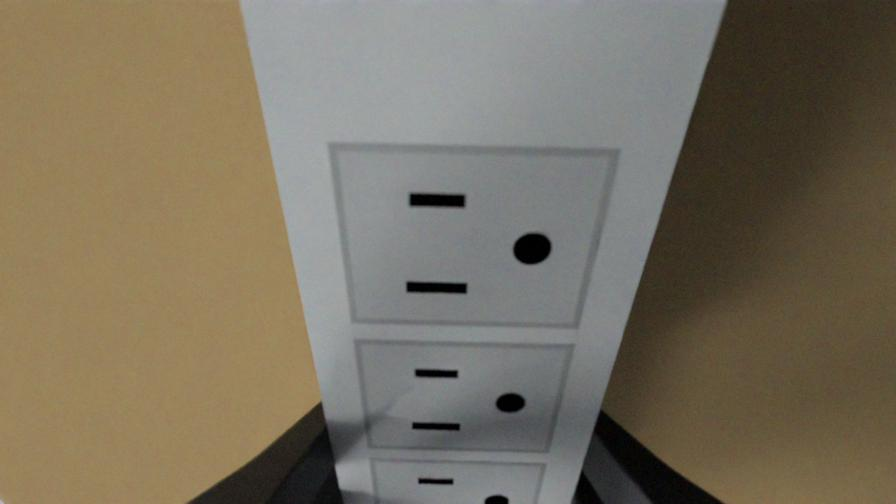

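Call:
{"name": "execute_actions", "arguments": {
  "actions": [
    [[0,0,0,0,0,0,1,0.0023,-0.0014,0.0063,0.0011,0.0017,0,-0.5],[0,0,0,0,0,0,1,0.0042,-0.0026,0.0133,0.0029,0.0047,0,-0.5],[0,0,0,0,0,0,1,0.0054,-0.0033,0.012,0.0026,0.0042,0,-0.5],[0,0,0,0,0,0,1,0.0057,-0.0035,-0.0013,-0.0009,-0.0015,0,-0.5],[0,0,0,0,0,0,1,0.0049,-0.003,-0.0123,-0.0038,-0.0061,0,-0.5],[0,0,0,0,0,0,1,0.0034,-0.0021,-0.0137,-0.0042,-0.0068,0,-0.5],[0,0,0,0,0,0,1,0.0012,-0.0007,-0.0046,-0.0018,-0.0029,0,-0.5],[0,0,0,0,0,0,1,-0.0012,0.0007,0.009,0.0018,0.0029,0,-0.5],[0,0,0,0,0,0,1,-0.0034,0.0021,0.0181,0.0042,0.0068,0,-0.5],[0,0,0,0,0,0,1,-0.0049,0.003,0.0167,0.0038,0.0061,0,-0.5],[0,0,0,0,0,0,1,-0.0057,0.0035,0.0057,0.0009,0.0015,0,-0.5],[0,0,0,0,0,0,1,-0.0054,0.0033,-0.0076,-0.0026,-0.0042,0,-0.5],[0,0,0,0,0,0,1,-0.0042,0.0026,-0.0144,-0.0044,-0.0071,0,-0.5],[0,0,0,0,0,0,1,-0.0023,0.0014,-0.0102,-0.0033,-0.0053,0,-0.5],[0,0,0,0,0,0,1,0,0,0.0022,0,0,0,-0.5]],
    [[0,0,0,0,0,0,1,0.0022,-0.0014,0.0116,0.003,0.005,0,-0.5],[0,0,0,0,0,0,1,0.0037,-0.0022,0.0144,0.0038,0.0062,0,-0.5],[0,0,0,0,0,0,1,0.0043,-0.0026,0.0079,0.002,0.0034,0,-0.5],[0,0,0,0,0,0,1,0.0042,-0.0026,-0.0026,-0.0007,-0.0011,0,-0.5],[0,0,0,0,0,0,1,0.0033,-0.002,-0.0096,-0.0025,-0.0041,0,-0.5],[0,0,0,0,0,0,1,0.002,-0.0012,-0.0095,-0.0025,-0.0041,0,-0.5],[0,0,0,0,0,0,1,0.0006,-0.0004,-0.0036,-0.001,-0.0016,0,-0.5],[0,0,0,0,0,0,1,-0.0006,0.0003,0.0031,0.0008,0.0014,0,-0.5],[0,0,0,0,0,0,1,-0.0014,0.0008,0.0064,0.0017,0.0027,0,-0.5],[0,0,0,0,0,0,1,-0.0016,0.001,0.0048,0.0013,0.002,0,-0.5],[0,0,0,0,0,0,1,-0.0015,0.001,0.0009,0.0002,0.0004,0,-0.5],[0,0,0,0,0,0,1,-0.0011,0.0006,-0.0019,-0.0005,-0.0008,0,-0.5],[0,0,0,0,0,0,1,-0.0006,0.0003,-0.0022,-0.0006,-0.001,0,-0.5],[0,0,0,0,0,0,1,-0.0002,0.0001,-0.0009,-0.0002,-0.0004,0,-0.5],[0,0,0,0,0,0,1,0,0,0,0,0,0,-0.5]]
  ],
  "cameras": []
}}

Scene clock: 475.80 s.
left_arm: end_effector_position=(+0.3733, +0.1807, +0.0660) grip_measured=+1.000 grip_effort_nm=0.00 end_effector_quat_wxyz=(+0.304, +0.067, +0.948, -0.063) | right_arm: end_effector_position=(+0.3211, -0.0468, +0.2550) grip_measured=-0.045 grip_effort_nm=-1.03 end_effector_quat_wxyz=(+0.147, +0.155, +0.693, +0.689)
Joint positions: left_arm=[-0.453 1.685 0.966 -0.229 -0.111 -0.287 0.094] | right_arm=[0.128 1.24 0.432 0.794 -1.033 1.568 0.045]
Joint torques (N m): left_arm=[-0.02 -7.38 7.5 1.36 -0.13 0.03] | right_arm=[0.7 -5.18 8.65 2.5 -0.32 -0.26]
Heat: left arm: 44 °C; right arm: 44 °C.
Hand target: left_arm +0.3778, +0.1791, +0.0753; +0.316, +0.065, +0.944, -0.067 | right_arm +0.3163, -0.0419, +0.2829; +0.183, +0.091, +0.682, +0.702
Off the commanded pose: left_arm 0.010 m, 1 deg | right_arm 0.029 m, 9 deg.
No camera images: "cameras" was empty.

Call:
{"name": "move", "arguments": {
  "target": [0,0,0,0,0,0,1, 0.0,0.0,0.012,0,0,0,-0.5],
  "speed": 0.05,
  "cameras": []
}}

Scene clock: 477.47 s.
left_arm: end_effector_position=(+0.3733, +0.1807, +0.0660) grip_measured=+1.000 grip_effort_nm=0.01 end_effector_quat_wxyz=(+0.304, +0.067, +0.948, -0.063) | right_arm: end_effector_position=(+0.3211, -0.0468, +0.2532) grip_measured=-0.045 grip_effort_nm=-1.03 end_effector_quat_wxyz=(+0.143, +0.158, +0.694, +0.688)
Joint positions: left_arm=[-0.453 1.685 0.966 -0.229 -0.111 -0.287 0.094] | right_arm=[0.128 1.24 0.432 0.783 -1.033 1.568 0.045]
Joint torques (N m): left_arm=[-0.02 -7.36 7.5 1.36 -0.13 0.03] | right_arm=[0.73 -6.64 9.91 2.26 -0.32 -0.2]
Heat: left arm: 44 °C; right arm: 44 °C.
Hand target: left_arm +0.3778, +0.1791, +0.0753; +0.316, +0.065, +0.944, -0.067 | right_arm +0.3163, -0.0419, +0.2901; +0.183, +0.091, +0.682, +0.702
Off the commanded pose: left_arm 0.010 m, 1 deg | right_arm 0.038 m, 9 deg.
move: off_target (right_arm)
No camera images: "cameras" was empty.

Call:
{"name": "move", "arguments": {
  "target": [
    [0,0,0,0,0,0,1, 0.0,0.0,-0.0468,0,0,0,-0.5],
    [0,0,0,0,0,0,1, 0.0,0.0,0.0,0,0,0,-0.5]
  ],
  "speed": 0.06,
  "cameras": ["cam_right_wrist"]
}}

Scene clock: 480.23 s.
left_arm: end_effector_position=(+0.3733, +0.1807, +0.0660) grip_measured=+1.000 grip_effort_nm=0.00 end_effector_quat_wxyz=(+0.304, +0.067, +0.948, -0.063) | right_arm: end_effector_position=(+0.3204, -0.0468, +0.2540) grip_measured=-0.045 grip_effort_nm=-1.03 end_effector_quat_wxyz=(+0.143, +0.157, +0.694, +0.688)
Joint positions: left_arm=[-0.453 1.685 0.966 -0.229 -0.111 -0.287 0.094] | right_arm=[0.128 1.237 0.431 0.781 -1.034 1.568 0.045]
Joint torques (N m): left_arm=[-0.05 -7.36 7.5 1.36 -0.13 0.03] | right_arm=[0.91 -6.49 10.19 2.26 -0.33 -0.22]
Heat: left arm: 44 °C; right arm: 44 °C.
Hand target: left_arm +0.3778, +0.1791, +0.0753; +0.316, +0.065, +0.944, -0.067 | right_arm +0.3163, -0.0419, +0.2901; +0.183, +0.091, +0.682, +0.702
Off the commanded pose: left_arm 0.010 m, 1 deg | right_arm 0.037 m, 9 deg.
move: off_target (right_arm)
camera_calibration:
cam_right_wrist: T_world_to_cam=[[0.00367008, 0.0115257, -0.999927, 0.258166], [-0.999989, 0.00306212, -0.00363501, 0.357585], [0.00302, 0.999929, 0.0115368, 0.132912], [0, 0, 0, 1]] pos_world=[0.356233, -0.136973, 0.257913]
Images, in order (width x height): cam_right_wrist 896x504.

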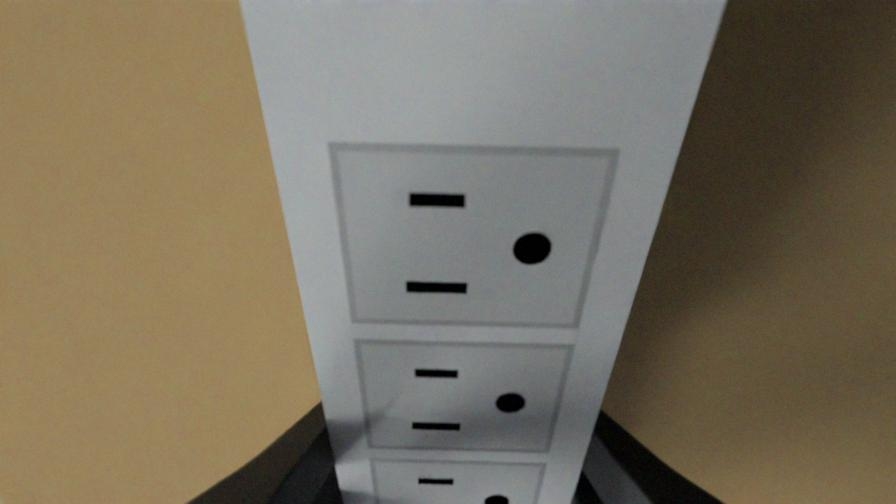

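Call:
{"name": "execute_actions", "arguments": {
  "actions": []
}}

Scene clock: 485.37 s.
left_arm: end_effector_position=(+0.3733, +0.1807, +0.0660) grip_measured=+1.000 grip_effort_nm=0.00 end_effector_quat_wxyz=(+0.304, +0.067, +0.948, -0.063) | right_arm: end_effector_position=(+0.3204, -0.0468, +0.2540) grip_measured=-0.045 grip_effort_nm=-1.03 end_effector_quat_wxyz=(+0.143, +0.157, +0.694, +0.688)
Joint positions: left_arm=[-0.453 1.685 0.966 -0.229 -0.111 -0.287 0.094] | right_arm=[0.128 1.237 0.431 0.781 -1.034 1.568 0.045]
Joint velocities: within noise
Joint torques (N m): left_arm=[-0.03 -7.36 7.51 1.36 -0.13 0.03] | right_arm=[0.64 -6.52 10.1 2.28 -0.33 -0.23]
Motor temperatures (°C): left_arm=[26 32 44 37 27 27 26] | right_arm=[29 28 41 44 26 26 26]
Heat: left arm: 44 °C; right arm: 44 °C.
Hand target: left_arm +0.3778, +0.1791, +0.0753; +0.316, +0.065, +0.944, -0.067 | right_arm +0.3163, -0.0419, +0.2901; +0.183, +0.091, +0.682, +0.702
Tool commands: left_gripper/opening=+1.0 right_gripper/opening=-0.5
Off the commanded pose: left_arm 0.010 m, 1 deg | right_arm 0.037 m, 9 deg.
camera_calibration:
cam_right_wrist: T_world_to_cam=[[0.00367008, 0.0115257, -0.999927, 0.258166], [-0.999989, 0.00306212, -0.00363501, 0.357585], [0.00302, 0.999929, 0.0115368, 0.132912], [0, 0, 0, 1]] pos_world=[0.356233, -0.136973, 0.257913]

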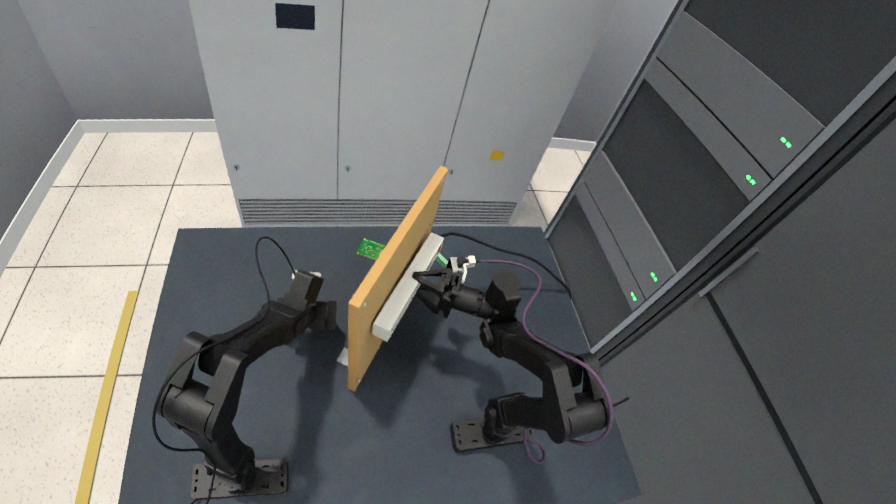

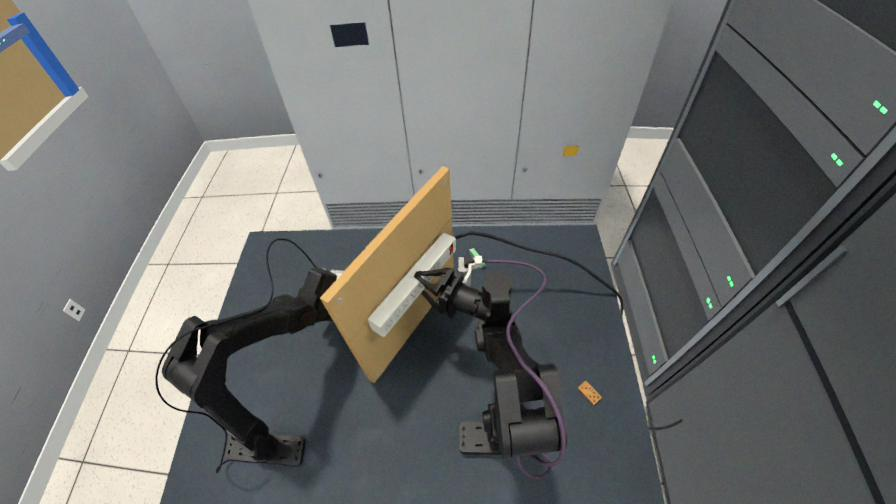

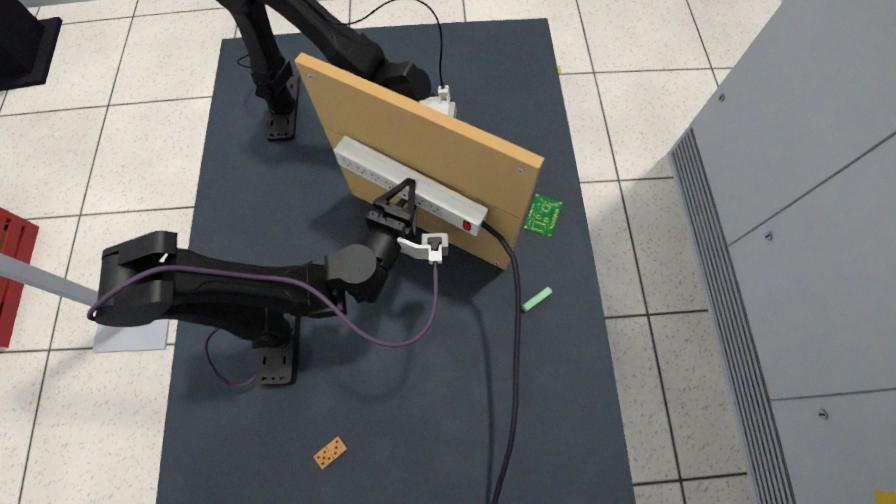

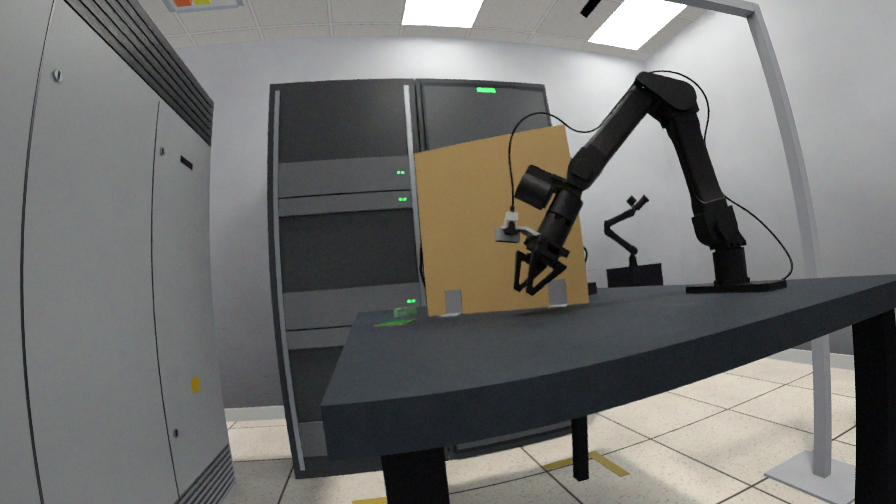

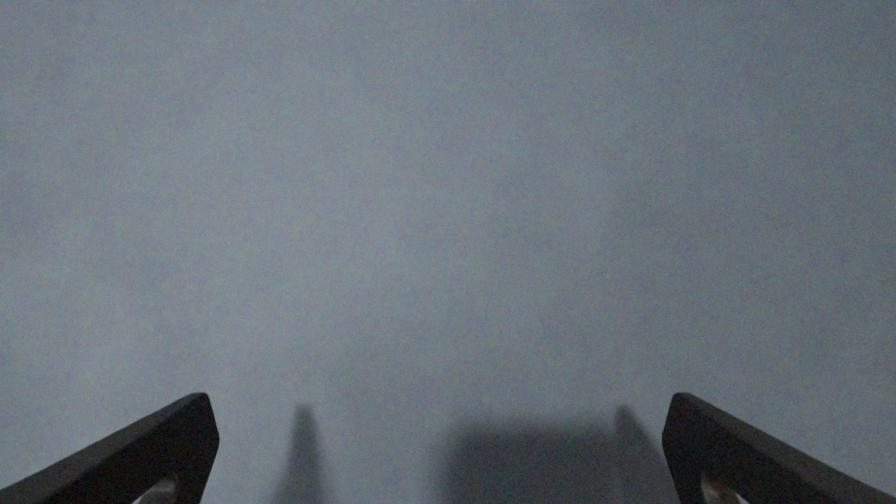

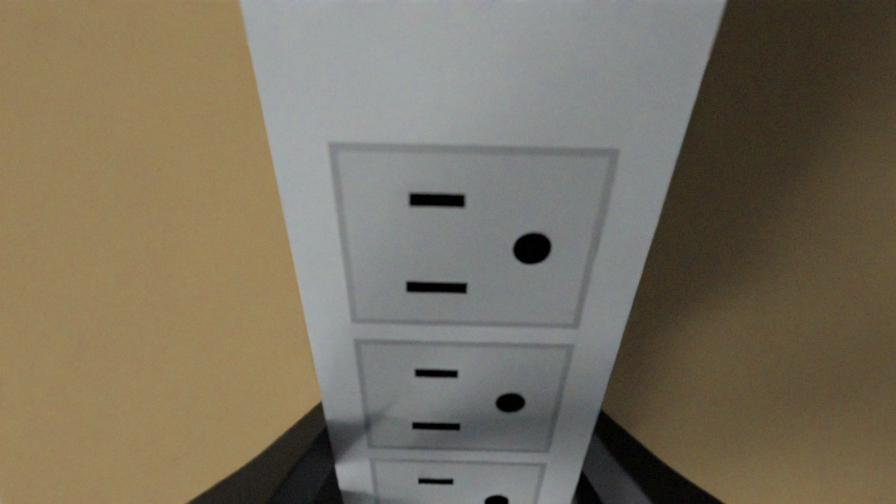

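Call:
{"name": "move", "arguments": {
  "target": [0,0,0,0,0,0,1, -0.0018,-0.0029,0.0075,-0.0035,-0.0057,0,-0.5],
  "speed": 0.02
}}

Scene clock: 501.93 s.
left_arm: end_effector_position=(+0.3733, +0.1807, +0.0660) grip_measured=+1.000 grip_effort_nm=0.00 end_effector_quat_wxyz=(+0.304, +0.067, +0.948, -0.063) | right_arm: end_effector_position=(+0.3192, -0.0469, +0.2564) grip_measured=-0.045 grip_effort_nm=-1.03 end_effector_quat_wxyz=(+0.145, +0.156, +0.696, +0.686)
Joint positions: left_arm=[-0.453 1.685 0.966 -0.229 -0.111 -0.287 0.094] | right_arm=[0.128 1.217 0.44 0.741 -1.034 1.552 0.045]
Joint torques (N m): left_arm=[-0.03 -7.36 7.5 1.36 -0.13 0.04] | right_arm=[0.1 -6.65 10.44 2.3 -0.42 -0.3]
Heat: left arm: 44 °C; right arm: 43 °C.
Hand target: left_arm +0.3778, +0.1791, +0.0753; +0.316, +0.065, +0.944, -0.067 | right_arm +0.3152, -0.0436, +0.2946; +0.189, +0.084, +0.684, +0.699
Off the commanded pose: left_arm 0.010 m, 1 deg | right_arm 0.039 m, 10 deg.
move: off_target (right_arm)

Call:
{"name": "move", "arguments": {
  "target": [0,0,0,0,0,0,1, 0.0016,-0.0010,0,-0.0032,-0.0052,0,-0.5],
  "speed": 0.02
}}

Scene clock: 504.23 s.
left_arm: end_effector_position=(+0.3733, +0.1807, +0.0660) grip_measured=+1.000 grip_effort_nm=0.00 end_effector_quat_wxyz=(+0.304, +0.067, +0.948, -0.063) | right_arm: end_effector_position=(+0.3200, -0.0480, +0.2577) grip_measured=-0.045 grip_effort_nm=-1.03 end_effector_quat_wxyz=(+0.153, +0.150, +0.698, +0.683)
Joint positions: left_arm=[-0.453 1.685 0.966 -0.229 -0.111 -0.287 0.094] | right_arm=[0.125 1.212 0.446 0.728 -1.034 1.528 0.045]
Joint torques (N m): left_arm=[-0.03 -7.36 7.5 1.36 -0.13 0.03] | right_arm=[0.25 -5.81 10.48 2.34 -0.43 -0.34]
Heat: left arm: 44 °C; right arm: 43 °C.
Hand target: left_arm +0.3778, +0.1791, +0.0753; +0.316, +0.065, +0.944, -0.067 | right_arm +0.3161, -0.0442, +0.2946; +0.195, +0.077, +0.686, +0.697
Off the commanded pose: left_arm 0.010 m, 1 deg | right_arm 0.037 m, 10 deg.
move: off_target (right_arm)

Call:
{"name": "move", "arguments": {
  "target": [0,0,0,0,0,0,1, -0.0012,0.0007,-0.0017,0.0028,0.0045,0,-0.5],
  "speed": 0.02
}}

Scene clock: 506.57 s.
left_arm: end_effector_position=(+0.3733, +0.1807, +0.0660) grip_measured=+1.000 grip_effort_nm=0.00 end_effector_quat_wxyz=(+0.304, +0.067, +0.948, -0.063) | right_arm: end_effector_position=(+0.3199, -0.0480, +0.2572) grip_measured=-0.045 grip_effort_nm=-1.03 end_effector_quat_wxyz=(+0.150, +0.152, +0.698, +0.683)
Joint positions: left_arm=[-0.453 1.685 0.966 -0.229 -0.111 -0.287 0.094] | right_arm=[0.125 1.212 0.446 0.725 -1.034 1.534 0.045]
Joint torques (N m): left_arm=[-0.03 -7.36 7.5 1.36 -0.13 0.04] | right_arm=[0.29 -6.04 10.02 2.42 -0.47 -0.28]
Heat: left arm: 44 °C; right arm: 44 °C.
Hand target: left_arm +0.3778, +0.1791, +0.0753; +0.316, +0.065, +0.944, -0.067 | right_arm +0.3154, -0.0438, +0.2935; +0.190, +0.083, +0.684, +0.699
Off the commanded pose: left_arm 0.010 m, 1 deg | right_arm 0.037 m, 10 deg.
move: off_target (right_arm)

Call:
{"name": "move", "arguments": {
  "target": [
    [0,0,0,0,0,0,1, 0.0003,0.0037,0,0,0,0.0044,-0.5],
    [0,0,0,0,0,0,1, 0.0082,0.0165,0,0,0,0.0044,-0.5]
  ],
  "speed": 0.015,
  "blend": [0.001,0]
}}

Scene clock: 509.93 s.
left_arm: end_effector_position=(+0.3733, +0.1807, +0.0660) grip_measured=+1.000 grip_effort_nm=0.00 end_effector_quat_wxyz=(+0.304, +0.067, +0.948, -0.063) | right_arm: end_effector_position=(+0.3210, -0.0441, +0.2593) grip_measured=-0.045 grip_effort_nm=-1.03 end_effector_quat_wxyz=(+0.146, +0.151, +0.698, +0.685)
Joint positions: left_arm=[-0.453 1.685 0.966 -0.229 -0.111 -0.287 0.094] | right_arm=[0.138 1.222 0.458 0.725 -1.03 1.542 0.045]
Joint torques (N m): left_arm=[-0.03 -7.36 7.5 1.36 -0.13 0.03] | right_arm=[2.11 -3.6 10.91 2.56 -0.28 -0.28]
Heat: left arm: 44 °C; right arm: 44 °C.
Hand target: left_arm +0.3778, +0.1791, +0.0753; +0.316, +0.065, +0.944, -0.067 | right_arm +0.3204, -0.0339, +0.2935; +0.185, +0.078, +0.685, +0.700
Off the commanded pose: left_arm 0.010 m, 1 deg | right_arm 0.036 m, 10 deg.
move: off_target (right_arm)

Call:
{"name": "move", "arguments": {
  "target": [0,0,0,0,0,0,1, 0,0,-0.0267,0,0,0,-0.5],
  "speed": 0.02
}}

Scene clock: 512.70 s.
left_arm: end_effector_position=(+0.3733, +0.1807, +0.0660) grip_measured=+1.000 grip_effort_nm=0.00 end_effector_quat_wxyz=(+0.304, +0.067, +0.948, -0.063) | right_arm: end_effector_position=(+0.3224, -0.0429, +0.2590) grip_measured=-0.045 grip_effort_nm=-1.03 end_effector_quat_wxyz=(+0.144, +0.142, +0.695, +0.690)
Joint positions: left_arm=[-0.453 1.685 0.966 -0.229 -0.111 -0.287 0.094] | right_arm=[0.136 1.256 0.458 0.784 -1.049 1.555 0.045]
Joint torques (N m): left_arm=[-0.03 -7.36 7.5 1.36 -0.13 0.04] | right_arm=[2.56 -3 7.54 2.67 -0.06 -0.53]
Heat: left arm: 44 °C; right arm: 44 °C.
Hand target: left_arm +0.3778, +0.1791, +0.0753; +0.316, +0.065, +0.944, -0.067 | right_arm +0.3203, -0.0338, +0.2775; +0.185, +0.078, +0.685, +0.700
Off the commanded pose: left_arm 0.010 m, 1 deg | right_arm 0.021 m, 9 deg.
move: off_target (right_arm)

Call:
{"name": "move", "arguments": {
  "target": [0,0,0,0,0,0,1, 0,0,-0.01,0,0,0,-0.5],
  "speed": 0.02
}}

Call:
{"name": "move", "arguments": {
  "target": [0,0,0,0,0,0,1, 0,0,-0.005,0,0,0,-0.5],
  "speed": 0.02
}}

Scene clock: 515.37 s.
left_arm: end_effector_position=(+0.3733, +0.1807, +0.0660) grip_measured=+1.000 grip_effort_nm=0.00 end_effector_quat_wxyz=(+0.304, +0.067, +0.948, -0.063) | right_arm: end_effector_position=(+0.3224, -0.0430, +0.2587) grip_measured=-0.045 grip_effort_nm=-1.03 end_effector_quat_wxyz=(+0.144, +0.138, +0.692, +0.694)
Joint positions: left_arm=[-0.453 1.685 0.966 -0.229 -0.111 -0.287 0.094] | right_arm=[0.134 1.27 0.45 0.828 -1.055 1.57 0.045]
Joint torques (N m): left_arm=[-0.03 -7.36 7.5 1.36 -0.13 0.03] | right_arm=[2.78 -2.5 7.08 2.53 0.01 -0.64]
Heat: left arm: 44 °C; right arm: 44 °C.
Hand target: left_arm +0.3778, +0.1791, +0.0753; +0.316, +0.065, +0.944, -0.067 | right_arm +0.3203, -0.0338, +0.2715; +0.185, +0.078, +0.685, +0.700
Off the commanded pose: left_arm 0.010 m, 1 deg | right_arm 0.016 m, 8 deg.
move: off_target (right_arm)

Scene clock: 516.37 s.
left_arm: end_effector_position=(+0.3733, +0.1807, +0.0660) grip_measured=+1.000 grip_effort_nm=0.00 end_effector_quat_wxyz=(+0.304, +0.067, +0.948, -0.063) | right_arm: end_effector_position=(+0.3225, -0.0431, +0.2584) grip_measured=-0.045 grip_effort_nm=-1.03 end_effector_quat_wxyz=(+0.145, +0.137, +0.690, +0.696)
Joint positions: left_arm=[-0.453 1.685 0.966 -0.229 -0.111 -0.287 0.094] | right_arm=[0.133 1.281 0.444 0.861 -1.057 1.582 0.045]
Joint torques (N m): left_arm=[-0.03 -7.38 7.5 1.36 -0.13 0.04] | right_arm=[2.92 -2.41 6.57 2.45 0.08 -0.73]
Heat: left arm: 44 °C; right arm: 44 °C.
Hand target: left_arm +0.3778, +0.1791, +0.0753; +0.316, +0.065, +0.944, -0.067 | right_arm +0.3204, -0.0339, +0.2686; +0.185, +0.078, +0.685, +0.700
Off the commanded pose: left_arm 0.010 m, 1 deg | right_arm 0.014 m, 8 deg.
move: off_target (right_arm)

Call:
{"name": "move", "arguments": {
  "target": [0,0,0,0,0,0,1, -0.0026,-0.0043,-0.0033,0,0,0,-0.5],
  "speed": 0.015
}}

Scene clock: 519.30 s.
left_arm: end_effector_position=(+0.3733, +0.1807, +0.0660) grip_measured=+1.000 grip_effort_nm=0.00 end_effector_quat_wxyz=(+0.304, +0.067, +0.948, -0.063) | right_arm: end_effector_position=(+0.3242, -0.0420, +0.2564) grip_measured=-0.045 grip_effort_nm=-1.03 end_effector_quat_wxyz=(+0.152, +0.133, +0.690, +0.695)
Joint positions: left_arm=[-0.453 1.685 0.966 -0.229 -0.111 -0.287 0.094] | right_arm=[0.139 1.293 0.442 0.872 -1.046 1.566 0.045]
Joint torques (N m): left_arm=[-0.03 -7.35 7.5 1.36 -0.14 0.03] | right_arm=[1.43 -3.43 5.87 2.45 -0.13 -0.53]
Heat: left arm: 44 °C; right arm: 44 °C.
Hand target: left_arm +0.3778, +0.1791, +0.0753; +0.316, +0.065, +0.944, -0.067 | right_arm +0.3187, -0.0364, +0.2666; +0.185, +0.078, +0.685, +0.700
Off the commanded pose: left_arm 0.010 m, 1 deg | right_arm 0.013 m, 8 deg.
move: off_target (right_arm)


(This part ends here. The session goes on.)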